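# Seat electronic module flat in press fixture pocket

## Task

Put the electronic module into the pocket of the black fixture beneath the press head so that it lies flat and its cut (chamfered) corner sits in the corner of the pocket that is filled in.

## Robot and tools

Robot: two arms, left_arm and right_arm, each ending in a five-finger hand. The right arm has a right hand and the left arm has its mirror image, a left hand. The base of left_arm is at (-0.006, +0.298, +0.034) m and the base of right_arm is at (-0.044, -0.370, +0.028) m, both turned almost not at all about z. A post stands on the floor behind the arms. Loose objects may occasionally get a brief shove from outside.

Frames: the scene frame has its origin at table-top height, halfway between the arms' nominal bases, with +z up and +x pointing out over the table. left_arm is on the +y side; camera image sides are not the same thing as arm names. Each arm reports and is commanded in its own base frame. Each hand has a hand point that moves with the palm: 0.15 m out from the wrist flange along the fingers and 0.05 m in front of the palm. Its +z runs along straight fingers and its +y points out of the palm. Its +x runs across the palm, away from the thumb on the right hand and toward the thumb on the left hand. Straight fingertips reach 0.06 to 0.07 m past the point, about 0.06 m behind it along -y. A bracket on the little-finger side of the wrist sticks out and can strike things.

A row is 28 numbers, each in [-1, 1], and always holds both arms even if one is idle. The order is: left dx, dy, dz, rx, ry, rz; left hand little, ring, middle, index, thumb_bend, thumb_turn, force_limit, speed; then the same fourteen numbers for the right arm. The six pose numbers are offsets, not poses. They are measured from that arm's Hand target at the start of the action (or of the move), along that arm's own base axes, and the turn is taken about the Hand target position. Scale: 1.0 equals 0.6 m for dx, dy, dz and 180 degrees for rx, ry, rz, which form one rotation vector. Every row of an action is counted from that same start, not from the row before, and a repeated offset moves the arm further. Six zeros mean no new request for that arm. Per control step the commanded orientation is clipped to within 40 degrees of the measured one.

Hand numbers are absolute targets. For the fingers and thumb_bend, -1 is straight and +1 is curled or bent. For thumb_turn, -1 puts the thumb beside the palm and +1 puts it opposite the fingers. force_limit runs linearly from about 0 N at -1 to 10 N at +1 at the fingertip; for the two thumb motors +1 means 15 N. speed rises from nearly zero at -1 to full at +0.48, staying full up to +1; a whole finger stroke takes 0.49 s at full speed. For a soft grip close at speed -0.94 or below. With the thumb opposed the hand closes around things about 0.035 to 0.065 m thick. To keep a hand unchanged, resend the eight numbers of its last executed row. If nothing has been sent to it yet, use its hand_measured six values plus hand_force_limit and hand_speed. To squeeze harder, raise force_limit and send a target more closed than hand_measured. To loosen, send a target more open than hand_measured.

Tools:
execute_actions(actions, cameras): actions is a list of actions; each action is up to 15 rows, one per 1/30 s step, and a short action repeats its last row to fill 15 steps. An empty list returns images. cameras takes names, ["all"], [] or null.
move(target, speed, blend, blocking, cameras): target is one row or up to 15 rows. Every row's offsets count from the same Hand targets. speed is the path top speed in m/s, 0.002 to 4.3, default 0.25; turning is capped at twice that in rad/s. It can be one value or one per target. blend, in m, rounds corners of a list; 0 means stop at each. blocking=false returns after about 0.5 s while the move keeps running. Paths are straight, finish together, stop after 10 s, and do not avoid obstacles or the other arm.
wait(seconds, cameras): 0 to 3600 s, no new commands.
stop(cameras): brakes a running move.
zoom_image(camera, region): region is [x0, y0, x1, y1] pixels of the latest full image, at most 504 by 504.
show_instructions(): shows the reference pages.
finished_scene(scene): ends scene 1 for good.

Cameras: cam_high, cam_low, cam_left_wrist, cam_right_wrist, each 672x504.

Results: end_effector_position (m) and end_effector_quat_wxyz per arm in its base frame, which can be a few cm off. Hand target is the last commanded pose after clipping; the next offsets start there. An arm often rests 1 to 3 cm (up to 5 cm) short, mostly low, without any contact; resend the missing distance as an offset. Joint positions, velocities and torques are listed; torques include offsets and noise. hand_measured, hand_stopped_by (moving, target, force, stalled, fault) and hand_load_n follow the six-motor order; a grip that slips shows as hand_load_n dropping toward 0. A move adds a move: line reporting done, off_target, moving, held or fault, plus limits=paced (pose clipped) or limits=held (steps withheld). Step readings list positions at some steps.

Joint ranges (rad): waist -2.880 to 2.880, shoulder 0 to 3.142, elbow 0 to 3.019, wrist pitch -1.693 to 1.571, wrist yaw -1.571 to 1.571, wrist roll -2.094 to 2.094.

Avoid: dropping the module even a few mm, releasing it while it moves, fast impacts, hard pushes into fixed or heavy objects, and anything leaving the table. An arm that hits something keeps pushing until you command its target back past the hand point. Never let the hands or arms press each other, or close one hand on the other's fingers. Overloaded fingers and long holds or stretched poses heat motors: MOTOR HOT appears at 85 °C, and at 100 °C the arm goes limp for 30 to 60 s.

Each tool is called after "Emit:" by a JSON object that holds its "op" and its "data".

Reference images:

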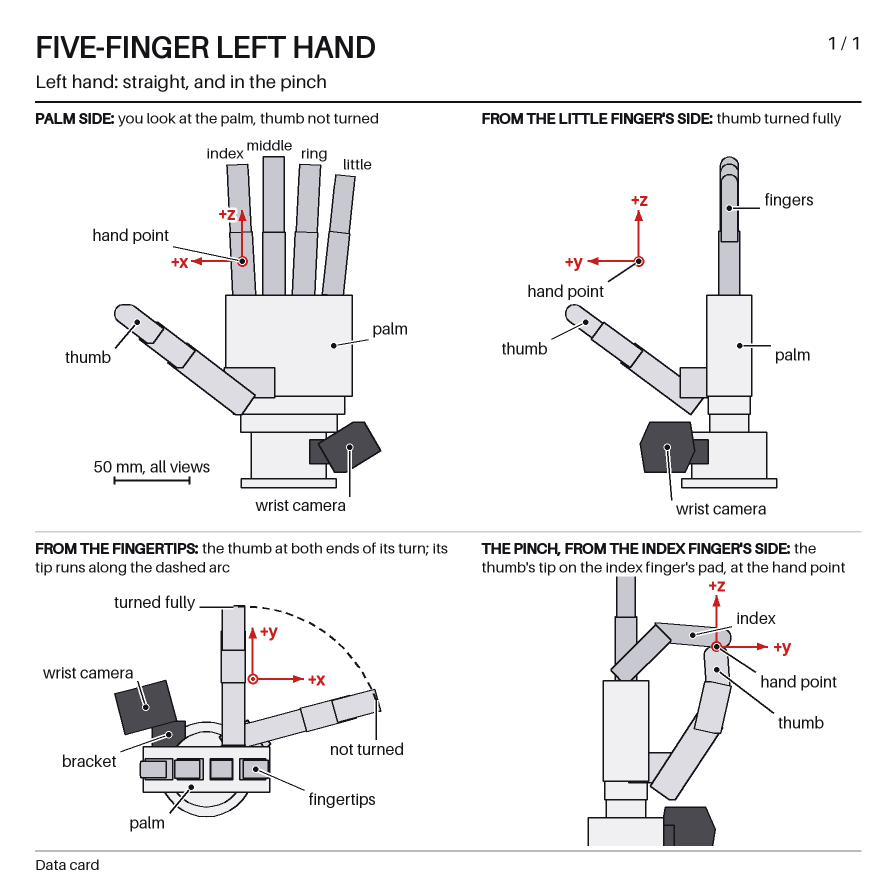

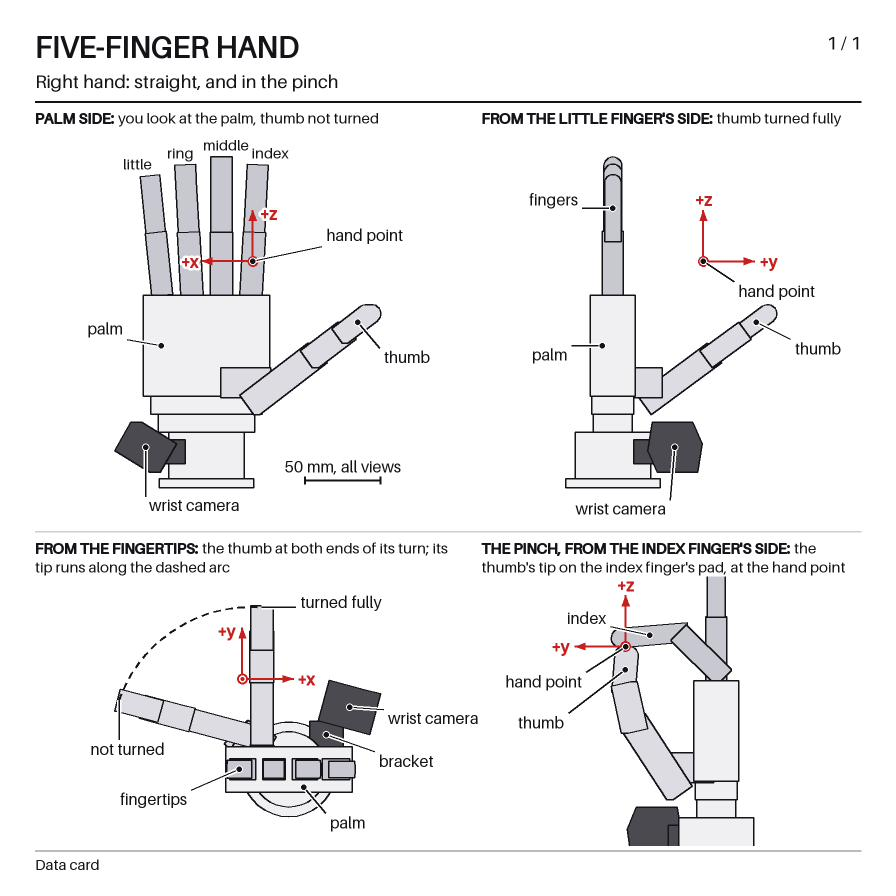

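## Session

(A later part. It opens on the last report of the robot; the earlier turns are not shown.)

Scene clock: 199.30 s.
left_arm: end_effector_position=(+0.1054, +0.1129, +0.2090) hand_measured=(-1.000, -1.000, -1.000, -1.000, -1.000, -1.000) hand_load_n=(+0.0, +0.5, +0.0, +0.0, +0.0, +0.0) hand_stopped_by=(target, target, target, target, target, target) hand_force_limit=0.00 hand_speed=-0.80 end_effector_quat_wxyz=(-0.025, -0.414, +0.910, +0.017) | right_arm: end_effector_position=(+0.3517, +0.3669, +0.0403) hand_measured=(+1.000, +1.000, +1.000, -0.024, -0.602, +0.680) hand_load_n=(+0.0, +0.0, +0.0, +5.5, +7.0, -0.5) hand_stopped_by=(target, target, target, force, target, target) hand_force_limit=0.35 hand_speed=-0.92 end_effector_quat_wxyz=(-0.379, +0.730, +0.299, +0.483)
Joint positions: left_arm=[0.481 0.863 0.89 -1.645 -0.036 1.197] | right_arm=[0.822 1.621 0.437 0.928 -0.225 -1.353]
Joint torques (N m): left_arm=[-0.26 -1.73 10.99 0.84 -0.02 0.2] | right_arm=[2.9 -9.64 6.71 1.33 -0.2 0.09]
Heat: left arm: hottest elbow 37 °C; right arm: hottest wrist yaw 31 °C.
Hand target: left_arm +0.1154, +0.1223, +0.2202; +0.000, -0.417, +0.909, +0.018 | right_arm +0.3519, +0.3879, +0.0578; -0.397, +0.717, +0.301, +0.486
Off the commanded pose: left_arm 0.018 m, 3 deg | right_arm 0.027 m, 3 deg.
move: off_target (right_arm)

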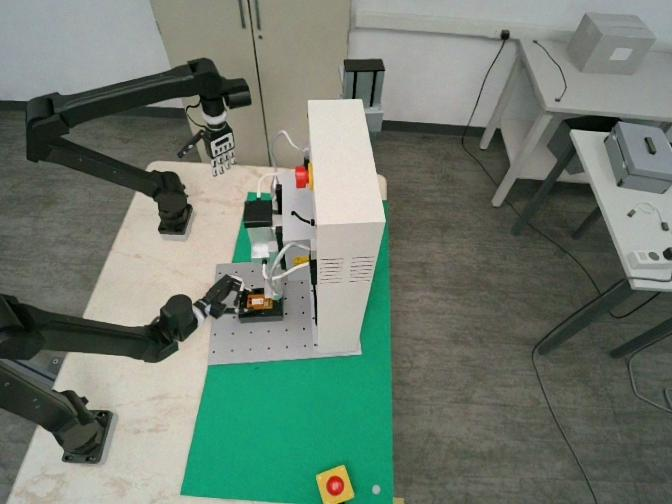

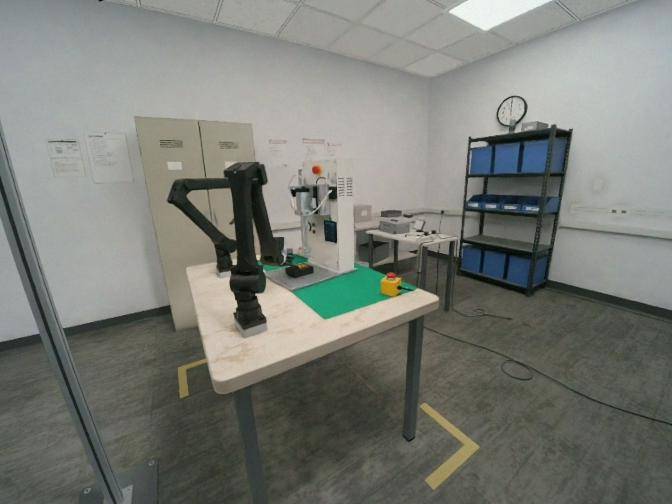

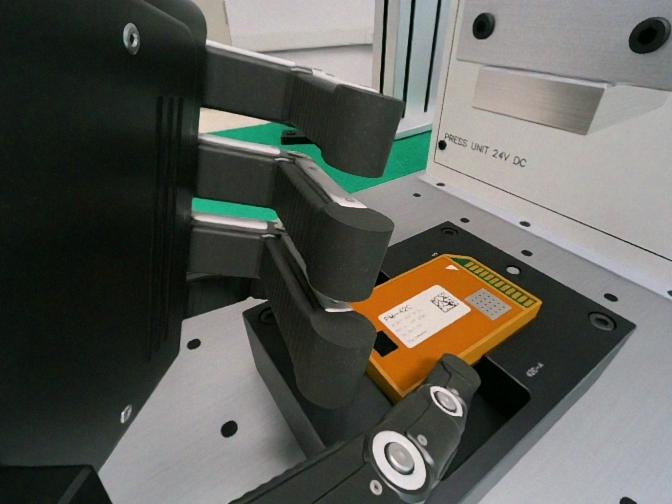

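Emit:
{"op": "move", "data": {"target": [0,0,0,0,0,0,-1,-1,-1,-1,-1,-1,0,-0.8, 0,0,0.008,0,0,0,1,1,1,0.12,-0.6,0.68,0.35,-0.92], "speed": 0.04, "cameras": ["cam_high","cam_low","cam_right_wrist"]}}

Emit:
{"op": "zoom_image", "data": {"camera": "cam_right_wrist", "region": [340, 240, 580, 420]}}

Emit:
{"op": "zoom_image", "data": {"camera": "cam_low", "region": [290, 256, 314, 274]}}

Emit:
{"op": "zoom_image", "data": {"camera": "cam_high", "region": [236, 284, 286, 324]}}

Scene clock: 201.60 s.
left_arm: end_effector_position=(+0.1054, +0.1129, +0.2090) hand_measured=(-1.000, -1.000, -1.000, -1.000, -1.000, -1.000) hand_load_n=(+0.0, +0.0, +0.0, +0.0, +0.0, +0.0) hand_stopped_by=(target, target, target, target, target, target) hand_force_limit=0.00 hand_speed=-0.80 end_effector_quat_wxyz=(-0.025, -0.414, +0.910, +0.017) | right_arm: end_effector_position=(+0.3511, +0.3663, +0.0410) hand_measured=(+1.000, +1.000, +1.000, -0.024, -0.602, +0.680) hand_load_n=(+0.0, +0.0, +0.5, +7.0, +6.0, -0.5) hand_stopped_by=(target, target, target, force, target, target) hand_force_limit=0.35 hand_speed=-0.92 end_effector_quat_wxyz=(-0.377, +0.733, +0.300, +0.480)
Joint positions: left_arm=[0.481 0.863 0.89 -1.645 -0.036 1.197] | right_arm=[0.822 1.609 0.439 0.905 -0.225 -1.353]
Joint torques (N m): left_arm=[-0.26 -1.67 10.99 0.85 -0.02 0.2] | right_arm=[2.84 -10.05 6.75 1.5 -0.21 0.09]
Heat: left arm: hottest elbow 37 °C; right arm: hottest wrist yaw 31 °C.
Hand target: left_arm +0.1154, +0.1223, +0.2202; +0.000, -0.417, +0.909, +0.018 | right_arm +0.3519, +0.3879, +0.0626; -0.397, +0.717, +0.301, +0.486
Off the commanded pose: left_arm 0.018 m, 3 deg | right_arm 0.031 m, 3 deg.
move: off_target (right_arm)

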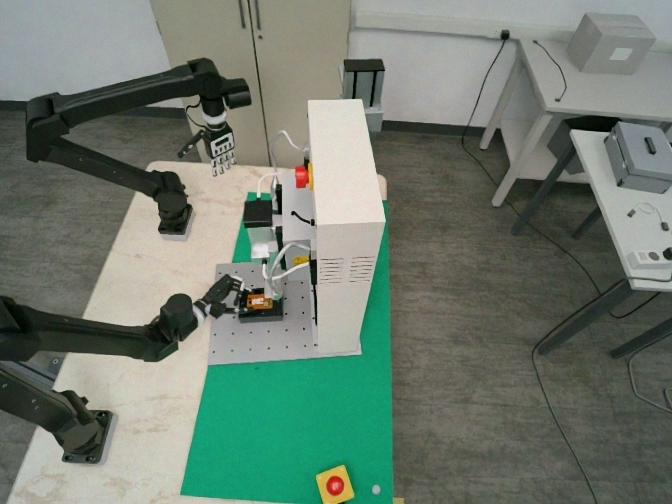

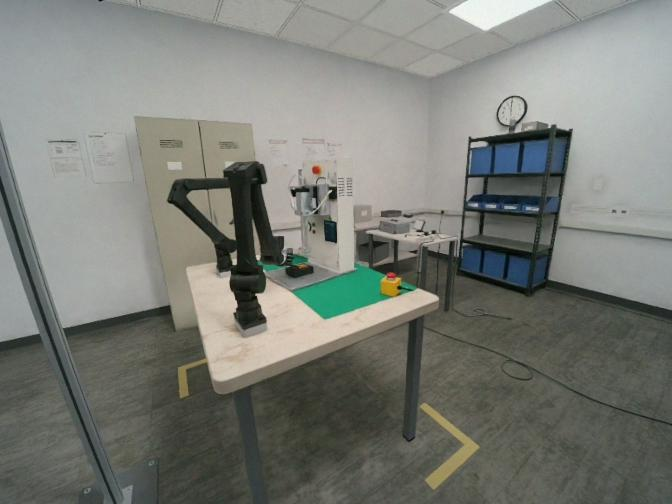

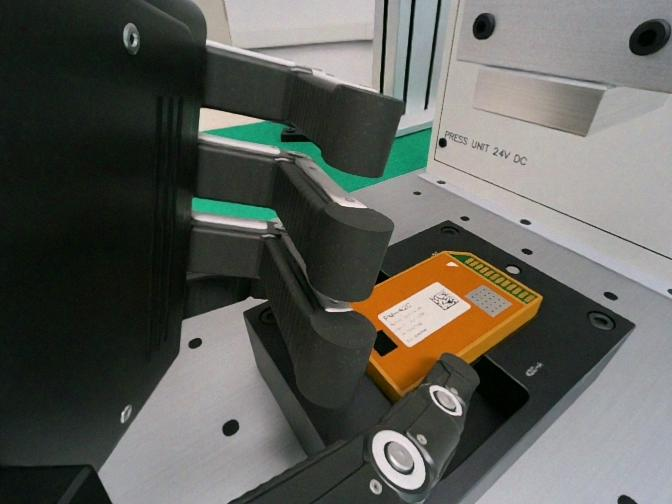

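Scaled by 2.100 from the camera's image (finer frame: 960x720).

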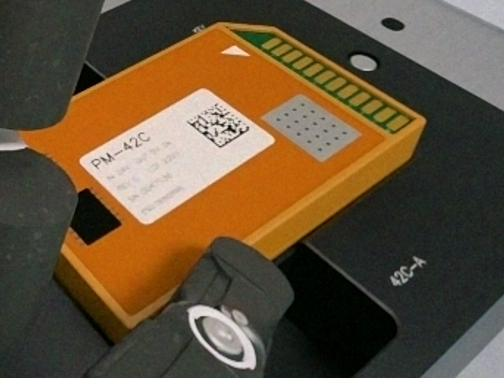

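Scaled by 21.000 from the camera's image (finer frame: 960x720).

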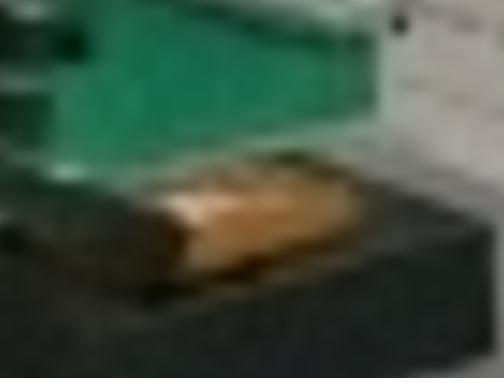

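Scaled by 10.080 from the camera's image (finer frame: 960x720).

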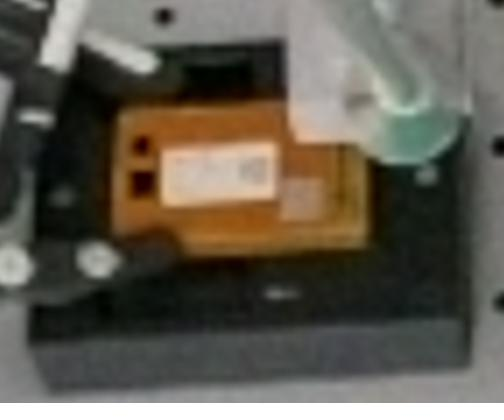

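Emit:
{"op": "zoom_image", "data": {"camera": "cam_high", "region": [246, 292, 276, 312]}}

Emit:
{"op": "zoom_image", "data": {"camera": "cam_high", "region": [236, 300, 286, 326]}}

Scaled by 16.800 from the camera's image (finer frame: 960x720).

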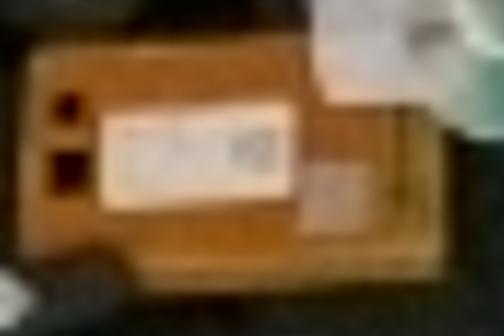

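Scaled by 10.080 from the camera's image (finer frame: 960x720).

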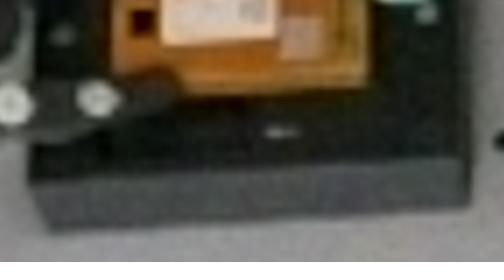

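Emit:
{"op": "zoom_image", "data": {"camera": "cam_right_wrist", "region": [420, 205, 660, 375]}}

Emit:
{"op": "zoom_image", "data": {"camera": "cam_right_wrist", "region": [220, 280, 420, 430]}}

Emit:
{"op": "zoom_image", "data": {"camera": "cam_right_wrist", "region": [460, 320, 660, 500]}}

Scaled by 2.100 from the camera's image (finer frame: 960x720).

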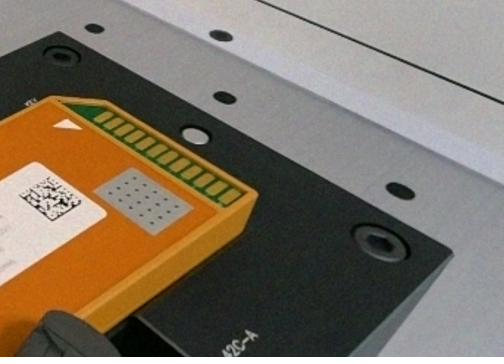

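Scaled by 2.520 from the camera's image (finer frame: 960x720).

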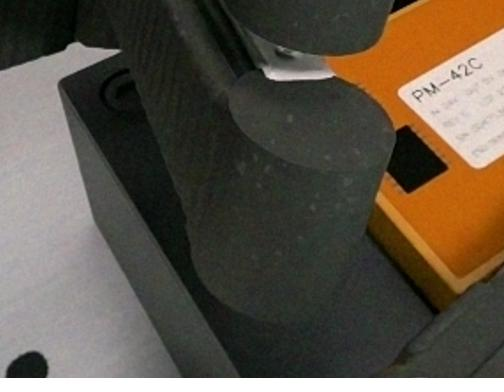

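Scaled by 2.520 from the camera's image (finer frame: 960x720).

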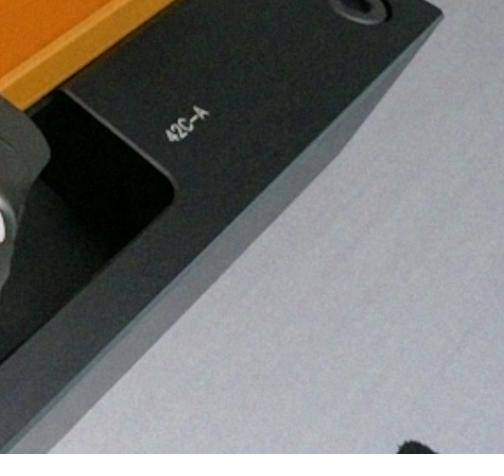

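Emit:
{"op": "zoom_image", "data": {"camera": "cam_right_wrist", "region": [465, 300, 555, 370]}}

Scaled by 5.600 from the camera's image (finer frame: 960x720).

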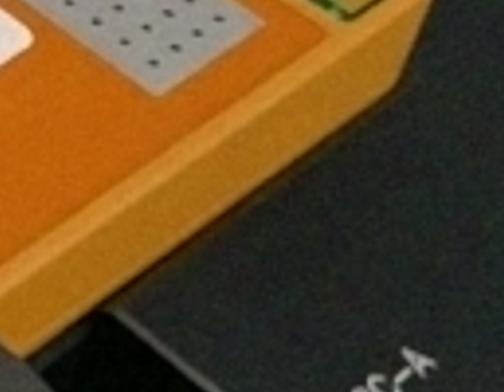

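Emit:
{"op": "move", "data": {"target": [0,0,0,0,0,0,-1,-1,-1,-1,-1,-1,0,-0.8, 0,0,0.010,0,0,0,1,1,1,0.12,-0.6,0.68,0.35,-0.92], "speed": 0.04, "cameras": ["cam_high","cam_low","cam_right_wrist"]}}

Emit:
{"op": "zoom_image", "data": {"camera": "cam_right_wrist", "region": [460, 280, 580, 370]}}

Emit:
{"op": "zoom_image", "data": {"camera": "cam_right_wrist", "region": [340, 240, 580, 420]}}

Scene clock: 205.30 s.
left_arm: end_effector_position=(+0.1054, +0.1129, +0.2090) hand_measured=(-1.000, -1.000, -1.000, -1.000, -1.000, -1.000) hand_load_n=(+0.0, +0.0, +0.0, +0.0, +0.0, +0.0) hand_stopped_by=(target, target, target, target, target, target) hand_force_limit=0.00 hand_speed=-0.80 end_effector_quat_wxyz=(-0.025, -0.414, +0.910, +0.017) | right_arm: end_effector_position=(+0.3497, +0.3670, +0.0471) hand_measured=(+1.000, +1.000, +1.000, -0.024, -0.602, +0.680) hand_load_n=(+0.0, +0.0, +0.0, +6.5, +6.0, +0.0) hand_stopped_by=(target, target, target, force, target, target) hand_force_limit=0.35 hand_speed=-0.92 end_effector_quat_wxyz=(-0.381, +0.734, +0.297, +0.477)
Joint positions: left_arm=[0.481 0.863 0.89 -1.645 -0.036 1.197] | right_arm=[0.824 1.581 0.44 0.876 -0.226 -1.342]
Joint torques (N m): left_arm=[-0.26 -1.67 10.99 0.85 -0.02 0.19] | right_arm=[2.78 -9.82 7.1 1.61 -0.17 0.05]
Heat: left arm: hottest elbow 37 °C; right arm: hottest wrist yaw 31 °C.
Hand target: left_arm +0.1154, +0.1223, +0.2202; +0.000, -0.417, +0.909, +0.018 | right_arm +0.3519, +0.3879, +0.0686; -0.397, +0.717, +0.301, +0.486
Off the commanded pose: left_arm 0.018 m, 3 deg | right_arm 0.030 m, 3 deg.
move: off_target (right_arm)

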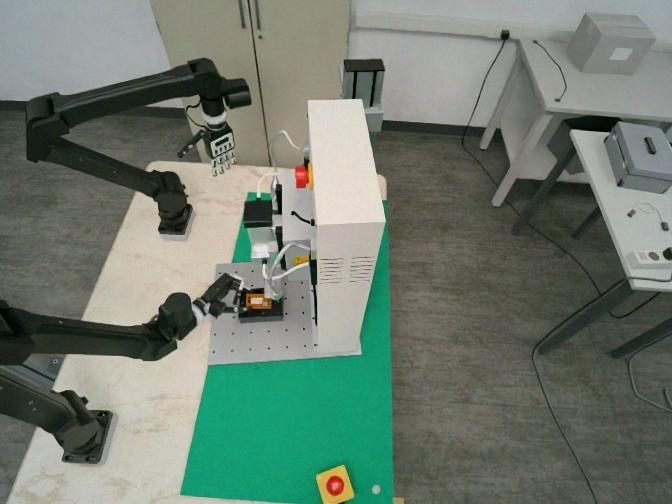

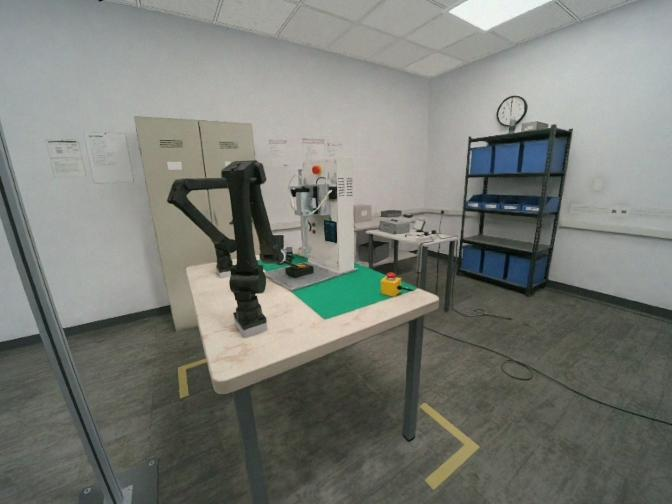

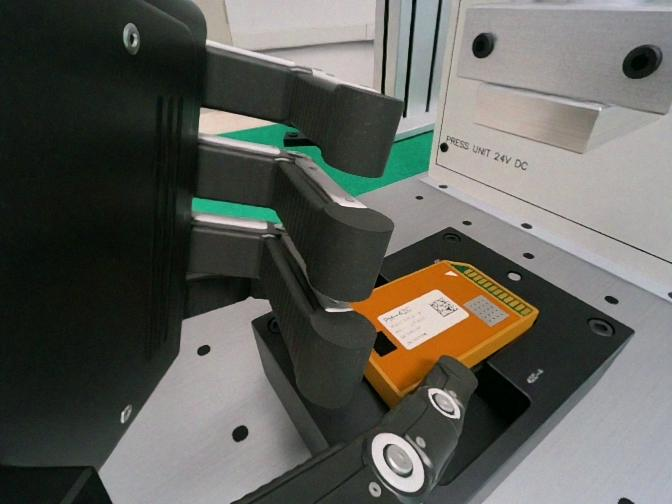

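Scaled by 4.200 from the camera's image (finer frame: 960x720).

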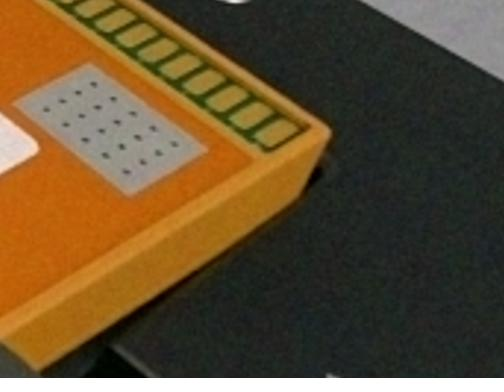

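Scaled by 2.100 from the camera's image (finer frame: 960x720).

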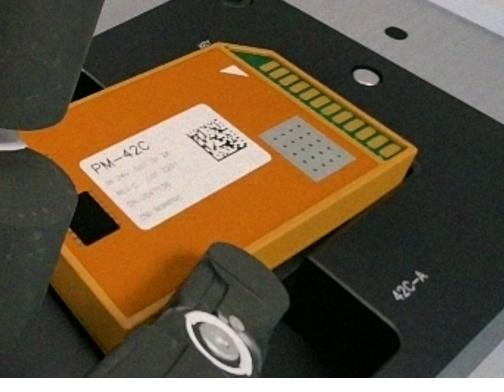

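Emit:
{"op": "zoom_image", "data": {"camera": "cam_right_wrist", "region": [515, 300, 555, 330]}}

Emit:
{"op": "zoom_image", "data": {"camera": "cam_right_wrist", "region": [465, 340, 515, 380]}}

Emit:
{"op": "zoom_image", "data": {"camera": "cam_low", "region": [290, 256, 314, 274]}}

Emit:
{"op": "zoom_image", "data": {"camera": "cam_high", "region": [236, 284, 286, 324]}}

Scaled by 12.600 from the camera's image (finer frame: 960x720).

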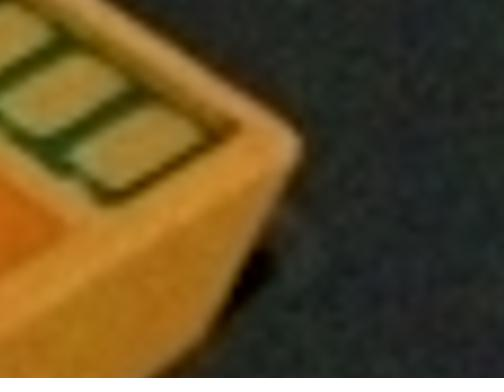

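Scaled by 10.080 from the camera's image (finer frame: 960x720).

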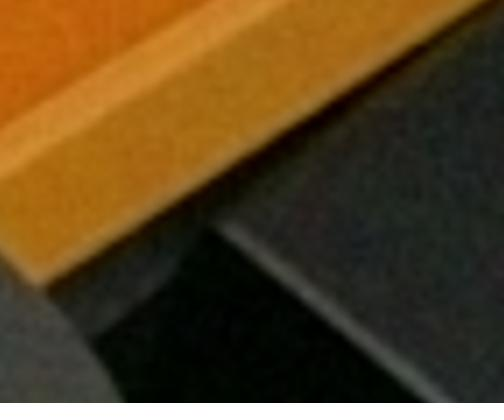

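Scaled by 21.000 from the camera's image (finer frame: 960x720).

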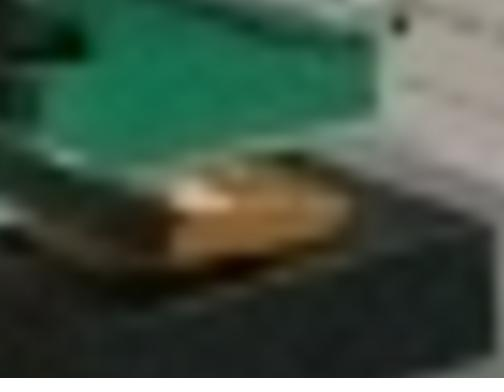

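Scaled by 10.080 from the camera's image (finer frame: 960x720).

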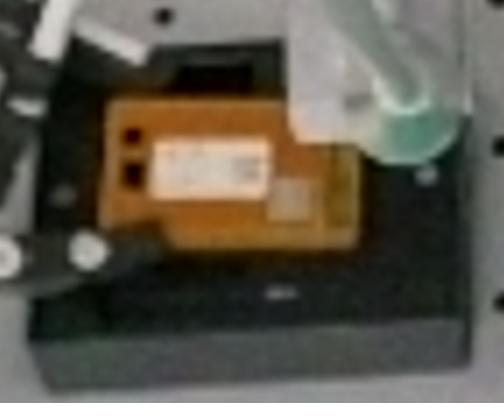

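Emit:
{"op": "move", "data": {"target": [0,0,0,0,0,0,-1,-1,-1,-1,-1,-1,0,-0.8, -0.002,0,-0.012,0,0,0,1,1,1,0.12,-0.6,0.68,0.35,-0.92], "speed": 0.04, "cameras": ["cam_high","cam_low","cam_right_wrist"]}}

Emit:
{"op": "zoom_image", "data": {"camera": "cam_right_wrist", "region": [460, 280, 580, 370]}}

Emit:
{"op": "zoom_image", "data": {"camera": "cam_high", "region": [236, 284, 286, 324]}}

Scene clock: 207.87 s.
left_arm: end_effector_position=(+0.1054, +0.1129, +0.2090) hand_measured=(-1.000, -1.000, -1.000, -1.000, -1.000, -1.000) hand_load_n=(+0.0, +0.0, +0.0, +0.0, +0.0, +0.0) hand_stopped_by=(target, target, target, target, target, target) hand_force_limit=0.00 hand_speed=-0.80 end_effector_quat_wxyz=(-0.025, -0.414, +0.910, +0.017) | right_arm: end_effector_position=(+0.3493, +0.3674, +0.0470) hand_measured=(+1.000, +1.000, +1.000, -0.024, -0.602, +0.680) hand_load_n=(+0.0, +0.0, +0.0, +6.5, +6.0, +0.0) hand_stopped_by=(target, target, target, force, target, target) hand_force_limit=0.35 hand_speed=-0.92 end_effector_quat_wxyz=(-0.381, +0.735, +0.296, +0.477)
Joint positions: left_arm=[0.481 0.863 0.89 -1.645 -0.036 1.197] | right_arm=[0.825 1.581 0.44 0.876 -0.225 -1.34]
Joint torques (N m): left_arm=[-0.26 -1.67 10.97 0.84 -0.02 0.19] | right_arm=[2.96 -7.77 6.79 2.95 -0.07 0.05]
Heat: left arm: hottest elbow 37 °C; right arm: hottest wrist yaw 31 °C.
Hand target: left_arm +0.1154, +0.1223, +0.2202; +0.000, -0.417, +0.909, +0.018 | right_arm +0.3507, +0.3879, +0.0614; -0.397, +0.717, +0.301, +0.486
Off the commanded pose: left_arm 0.018 m, 3 deg | right_arm 0.025 m, 3 deg.
move: off_target (right_arm)

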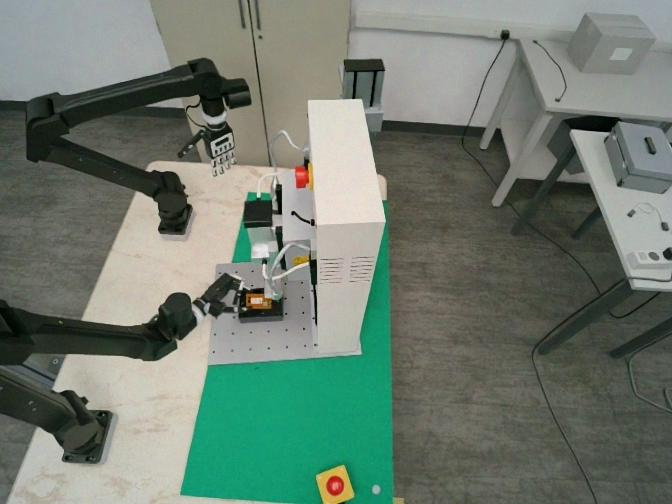

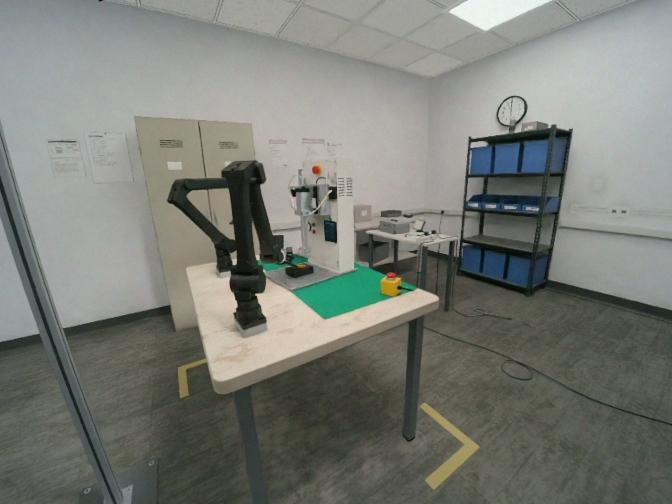

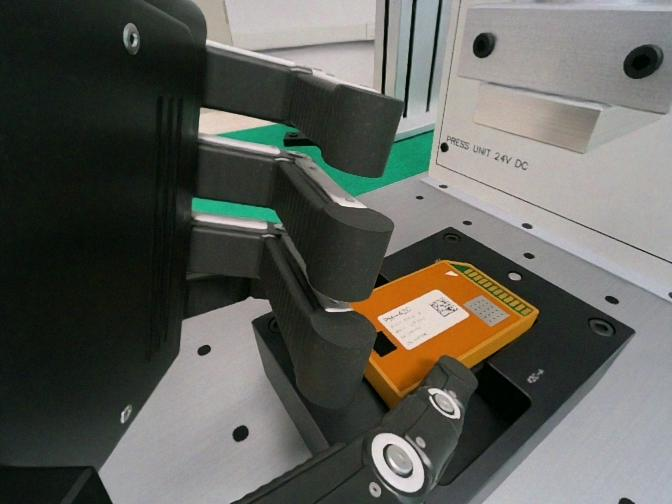

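Scaled by 4.200 from the camera's image (finer frame: 960x720).

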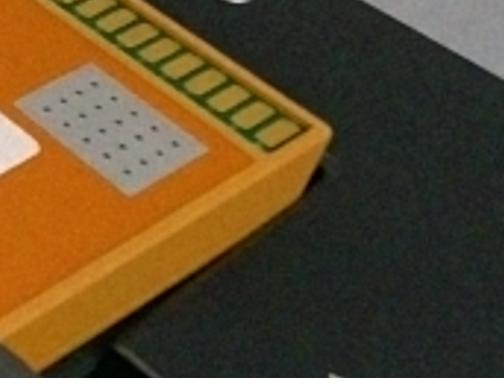

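Scaled by 10.080 from the camera's image (finer frame: 960x720).

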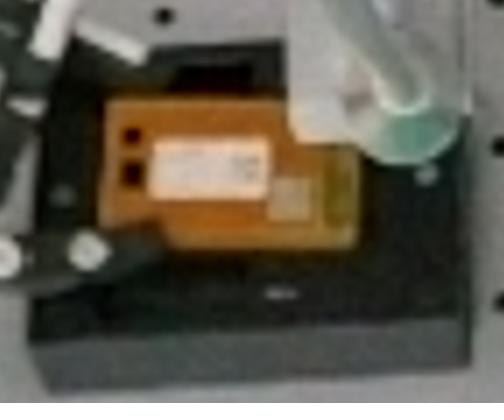

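Emit:
{"op": "move", "data": {"target": [0,0,0,0,0,0,-1,-1,-1,-1,-1,-1,0,-0.8, 0,0,-0.012,0,0,0,1,1,1,0.12,-0.6,0.68,0.35,-0.92], "speed": 0.04, "cameras": ["cam_high","cam_low","cam_right_wrist"]}}

Emit:
{"op": "zoom_image", "data": {"camera": "cam_right_wrist", "region": [460, 280, 580, 370]}}

Emit:
{"op": "zoom_image", "data": {"camera": "cam_high", "region": [236, 284, 286, 324]}}

Scene clock: 208.83 s.
left_arm: end_effector_position=(+0.1054, +0.1129, +0.2090) hand_measured=(-1.000, -1.000, -1.000, -1.000, -1.000, -1.000) hand_load_n=(+0.0, +0.5, +0.5, +0.0, -0.5, +0.0) hand_stopped_by=(target, target, target, target, target, target) hand_force_limit=0.00 hand_speed=-0.80 end_effector_quat_wxyz=(-0.025, -0.414, +0.910, +0.017) | right_arm: end_effector_position=(+0.3491, +0.3695, +0.0444) hand_measured=(+1.000, +1.000, +1.000, -0.024, -0.602, +0.680) hand_load_n=(+0.0, +0.0, +0.0, +7.0, +6.0, +0.0) hand_stopped_by=(target, target, target, force, target, target) hand_force_limit=0.35 hand_speed=-0.92 end_effector_quat_wxyz=(-0.383, +0.732, +0.297, +0.479)
Joint positions: left_arm=[0.481 0.863 0.89 -1.645 -0.036 1.197] | right_arm=[0.828 1.601 0.44 0.903 -0.225 -1.34]
Joint torques (N m): left_arm=[-0.26 -1.73 10.99 0.85 -0.02 0.2] | right_arm=[2.73 -7.18 6.49 3.1 -0.07 0.05]
Heat: left arm: hottest elbow 37 °C; right arm: hottest wrist yaw 31 °C.
Hand target: left_arm +0.1154, +0.1223, +0.2202; +0.000, -0.417, +0.909, +0.018 | right_arm +0.3507, +0.3879, +0.0542; -0.397, +0.717, +0.301, +0.486
Off the commanded pose: left_arm 0.018 m, 3 deg | right_arm 0.021 m, 3 deg.
move: off_target (right_arm)

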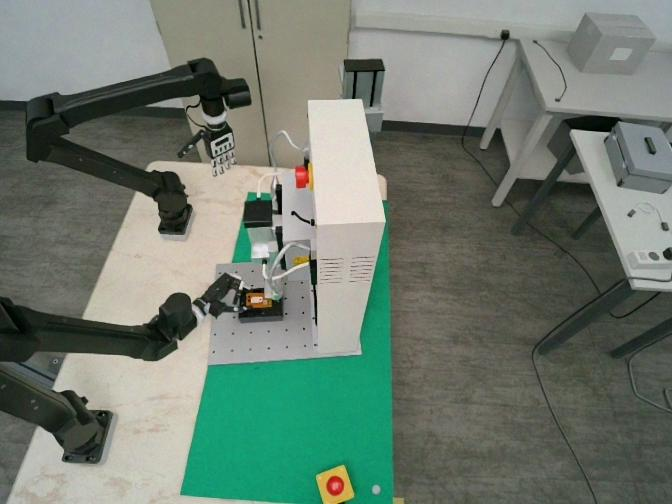

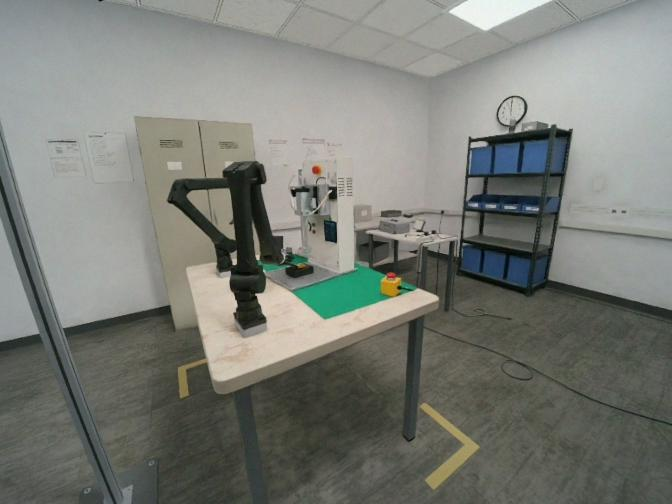

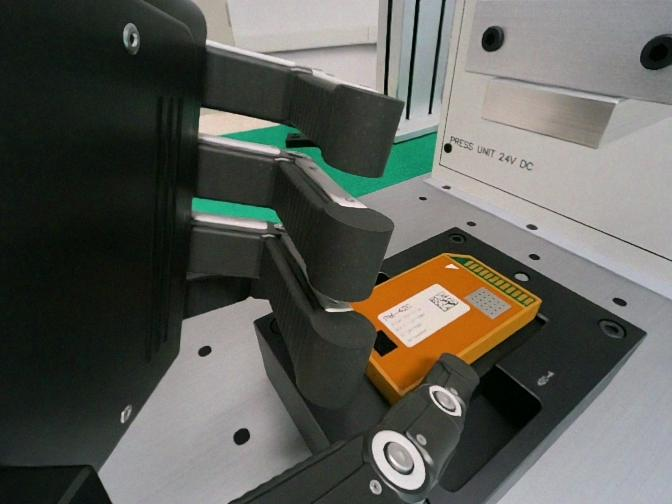

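Scaled by 4.200 from the camera's image (finer frame: 960x720).

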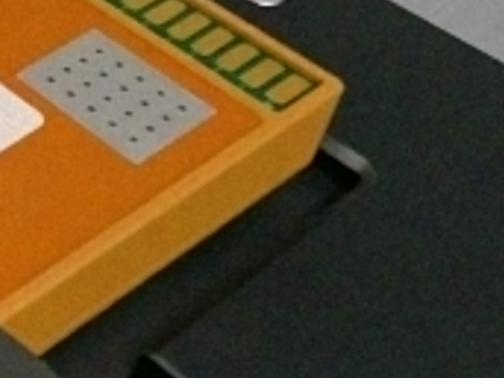

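Scaled by 10.080 from the camera's image (finer frame: 960x720).

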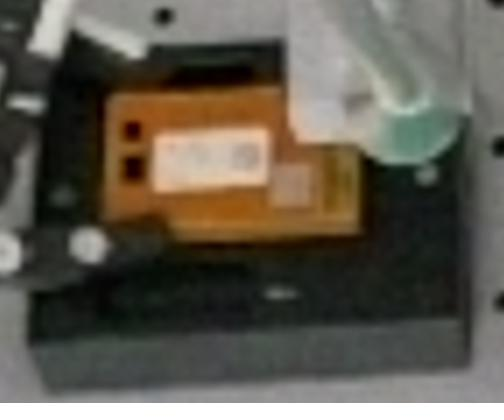

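Emit:
{"op": "move", "data": {"target": [0,0,0,0,0,0,-1,-1,-1,-1,-1,-1,0,-0.8, 0,-0.018,0.0,0,0,0,1,1,1,0.12,-0.6,0.68,0.35,-0.92], "speed": 0.04, "cameras": ["cam_high","cam_low","cam_right_wrist"]}}

Emit:
{"op": "zoom_image", "data": {"camera": "cam_right_wrist", "region": [460, 280, 580, 370]}}

Emit:
{"op": "zoom_image", "data": {"camera": "cam_high", "region": [236, 284, 286, 324]}}

Scene clock: 210.27 s.
left_arm: end_effector_position=(+0.1054, +0.1129, +0.2090) hand_measured=(-1.000, -1.000, -1.000, -1.000, -1.000, -1.000) hand_load_n=(+0.0, +0.0, +0.0, +0.0, +0.0, +0.0) hand_stopped_by=(target, target, target, target, target, target) hand_force_limit=0.00 hand_speed=-0.80 end_effector_quat_wxyz=(-0.025, -0.414, +0.910, +0.017) | right_arm: end_effector_position=(+0.3467, +0.3723, +0.0451) hand_measured=(+1.000, +1.000, +1.000, -0.024, -0.602, +0.680) hand_load_n=(+0.0, +0.0, +0.0, +7.0, +6.0, -0.5) hand_stopped_by=(target, target, target, force, target, target) hand_force_limit=0.35 hand_speed=-0.92 end_effector_quat_wxyz=(-0.389, +0.728, +0.302, +0.476)
Joint positions: left_arm=[0.481 0.863 0.89 -1.645 -0.036 1.197] | right_arm=[0.828 1.601 0.44 0.906 -0.243 -1.34]
Joint torques (N m): left_arm=[-0.26 -1.67 11 0.85 -0.02 0.2] | right_arm=[1.26 -8.18 5.03 3.21 -0.23 -0.01]
Heat: left arm: hottest elbow 37 °C; right arm: hottest wrist yaw 31 °C.
Hand target: left_arm +0.1154, +0.1223, +0.2202; +0.000, -0.417, +0.909, +0.018 | right_arm +0.3507, +0.3771, +0.0542; -0.397, +0.717, +0.301, +0.486
Off the commanded pose: left_arm 0.018 m, 3 deg | right_arm 0.011 m, 2 deg.
move: off_target (right_arm)

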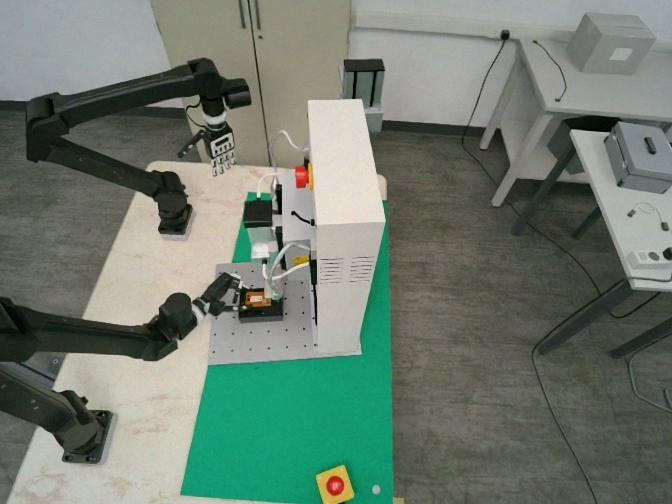

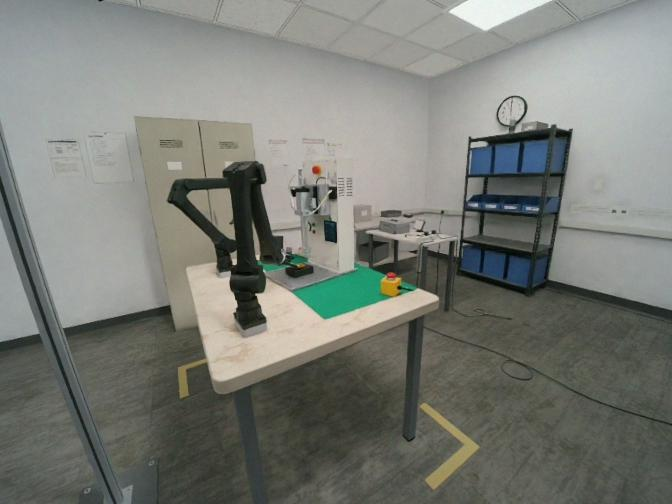

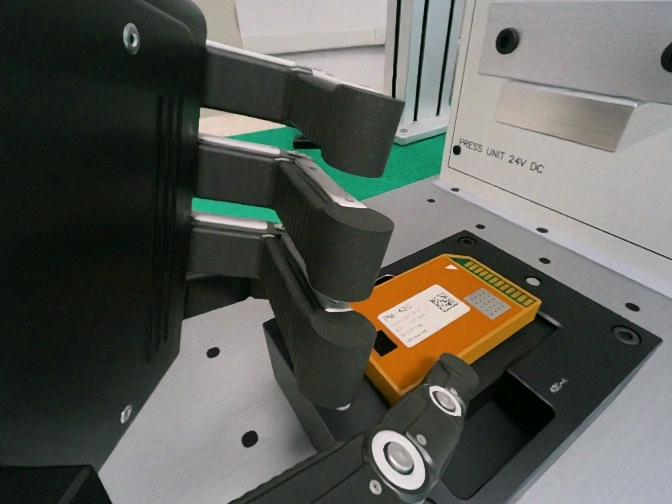

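Scaled by 4.200 from the camera's image (finer frame: 960x720).

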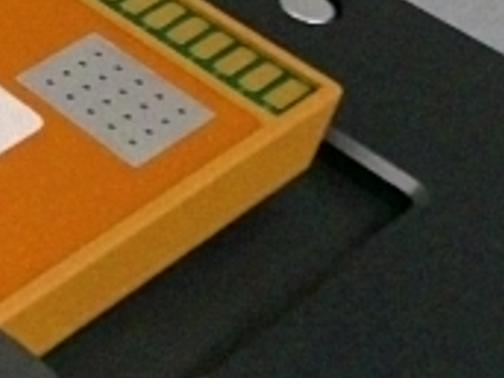

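Scaled by 10.080 from the camera's image (finer frame: 960x720).

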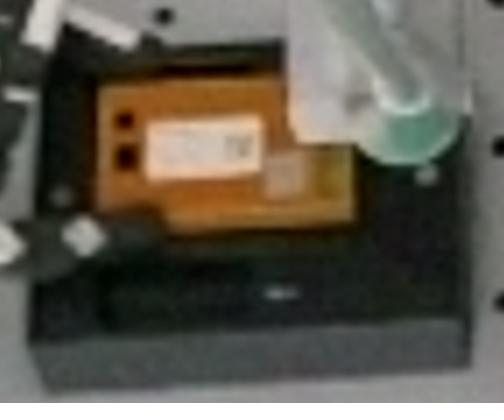

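Emit:
{"op": "move", "data": {"target": [0,0,0,0,0,0,-1,-1,-1,-1,-1,-1,0,-0.8, 0,0,0.0,-0.0016,0,-0.006,1,1,1,0.12,-0.6,0.68,0.35,-0.92], "speed": 0.04, "cameras": ["cam_high","cam_low","cam_right_wrist"]}}

Emit:
{"op": "zoom_image", "data": {"camera": "cam_right_wrist", "region": [460, 280, 580, 370]}}

Emit:
{"op": "zoom_image", "data": {"camera": "cam_high", "region": [236, 284, 286, 324]}}

Scene clock: 211.70 s.
left_arm: end_effector_position=(+0.1054, +0.1129, +0.2090) hand_measured=(-1.000, -1.000, -1.000, -1.000, -1.000, -1.000) hand_load_n=(+0.0, +0.0, +0.0, +0.0, +0.0, +0.0) hand_stopped_by=(target, target, target, target, target, target) hand_force_limit=0.00 hand_speed=-0.80 end_effector_quat_wxyz=(-0.025, -0.414, +0.910, +0.017) | right_arm: end_effector_position=(+0.3487, +0.3704, +0.0451) hand_measured=(+1.000, +1.000, +1.000, -0.024, -0.602, +0.680) hand_load_n=(+0.0, +0.0, +0.0, +7.0, +6.0, +0.0) hand_stopped_by=(target, target, target, force, target, target) hand_force_limit=0.35 hand_speed=-0.92 end_effector_quat_wxyz=(-0.385, +0.730, +0.298, +0.479)
Joint positions: left_arm=[0.481 0.863 0.89 -1.645 -0.036 1.197] | right_arm=[0.828 1.601 0.44 0.906 -0.229 -1.34]
Joint velocities: left_arm=[-0.005 -0.015 -0.037 -0.007 -0.168 0.007] | right_arm=[within noise]
Joint torques (N m): left_arm=[-0.32 -1.73 10.99 0.84 -0.02 0.19] | right_arm=[1.9 -8.41 5.15 2.93 0.12 0.03]
Heat: left arm: hottest elbow 37 °C; right arm: hottest wrist yaw 31 °C.
Hand target: left_arm +0.1154, +0.1223, +0.2202; +0.000, -0.417, +0.909, +0.018 | right_arm +0.3507, +0.3771, +0.0542; -0.391, +0.721, +0.296, +0.489
Off the commanded pose: left_arm 0.018 m, 3 deg | right_arm 0.011 m, 2 deg.
move: off_target (right_arm)

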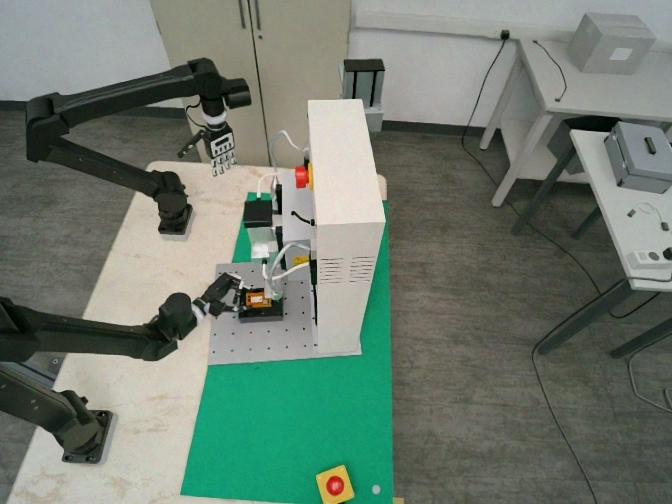

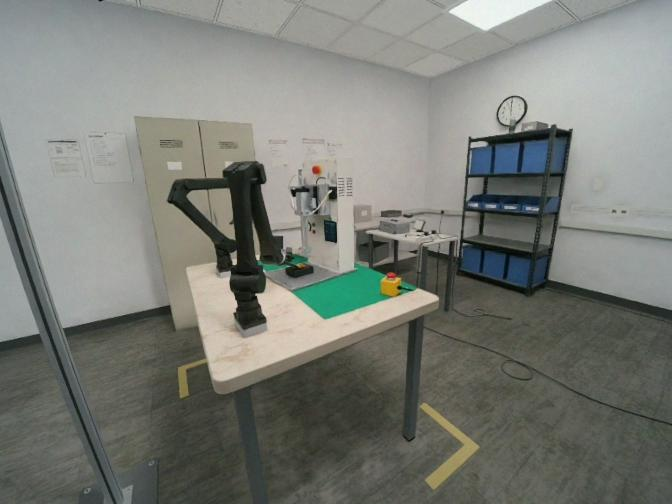

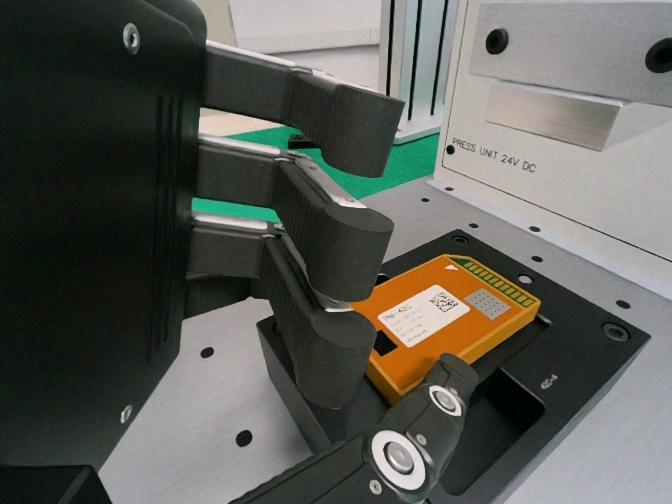

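Scaled by 4.200 from the camera's image (finer frame: 960x720).

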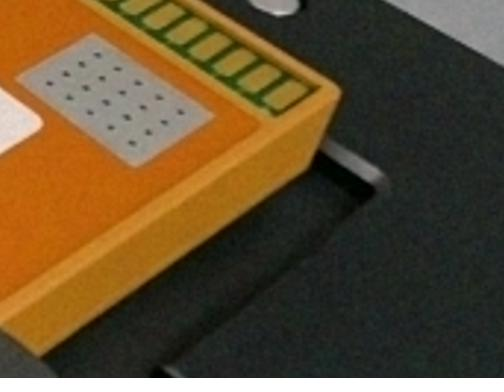

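Scaled by 10.080 from the camera's image (finer frame: 960x720).

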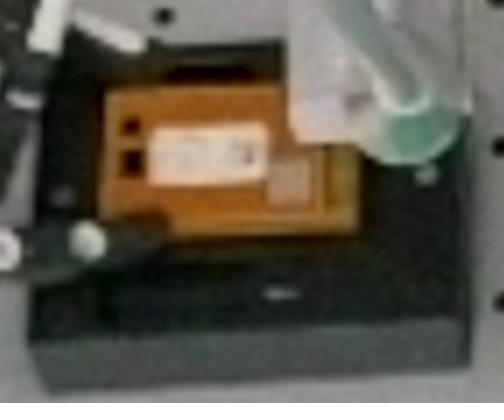

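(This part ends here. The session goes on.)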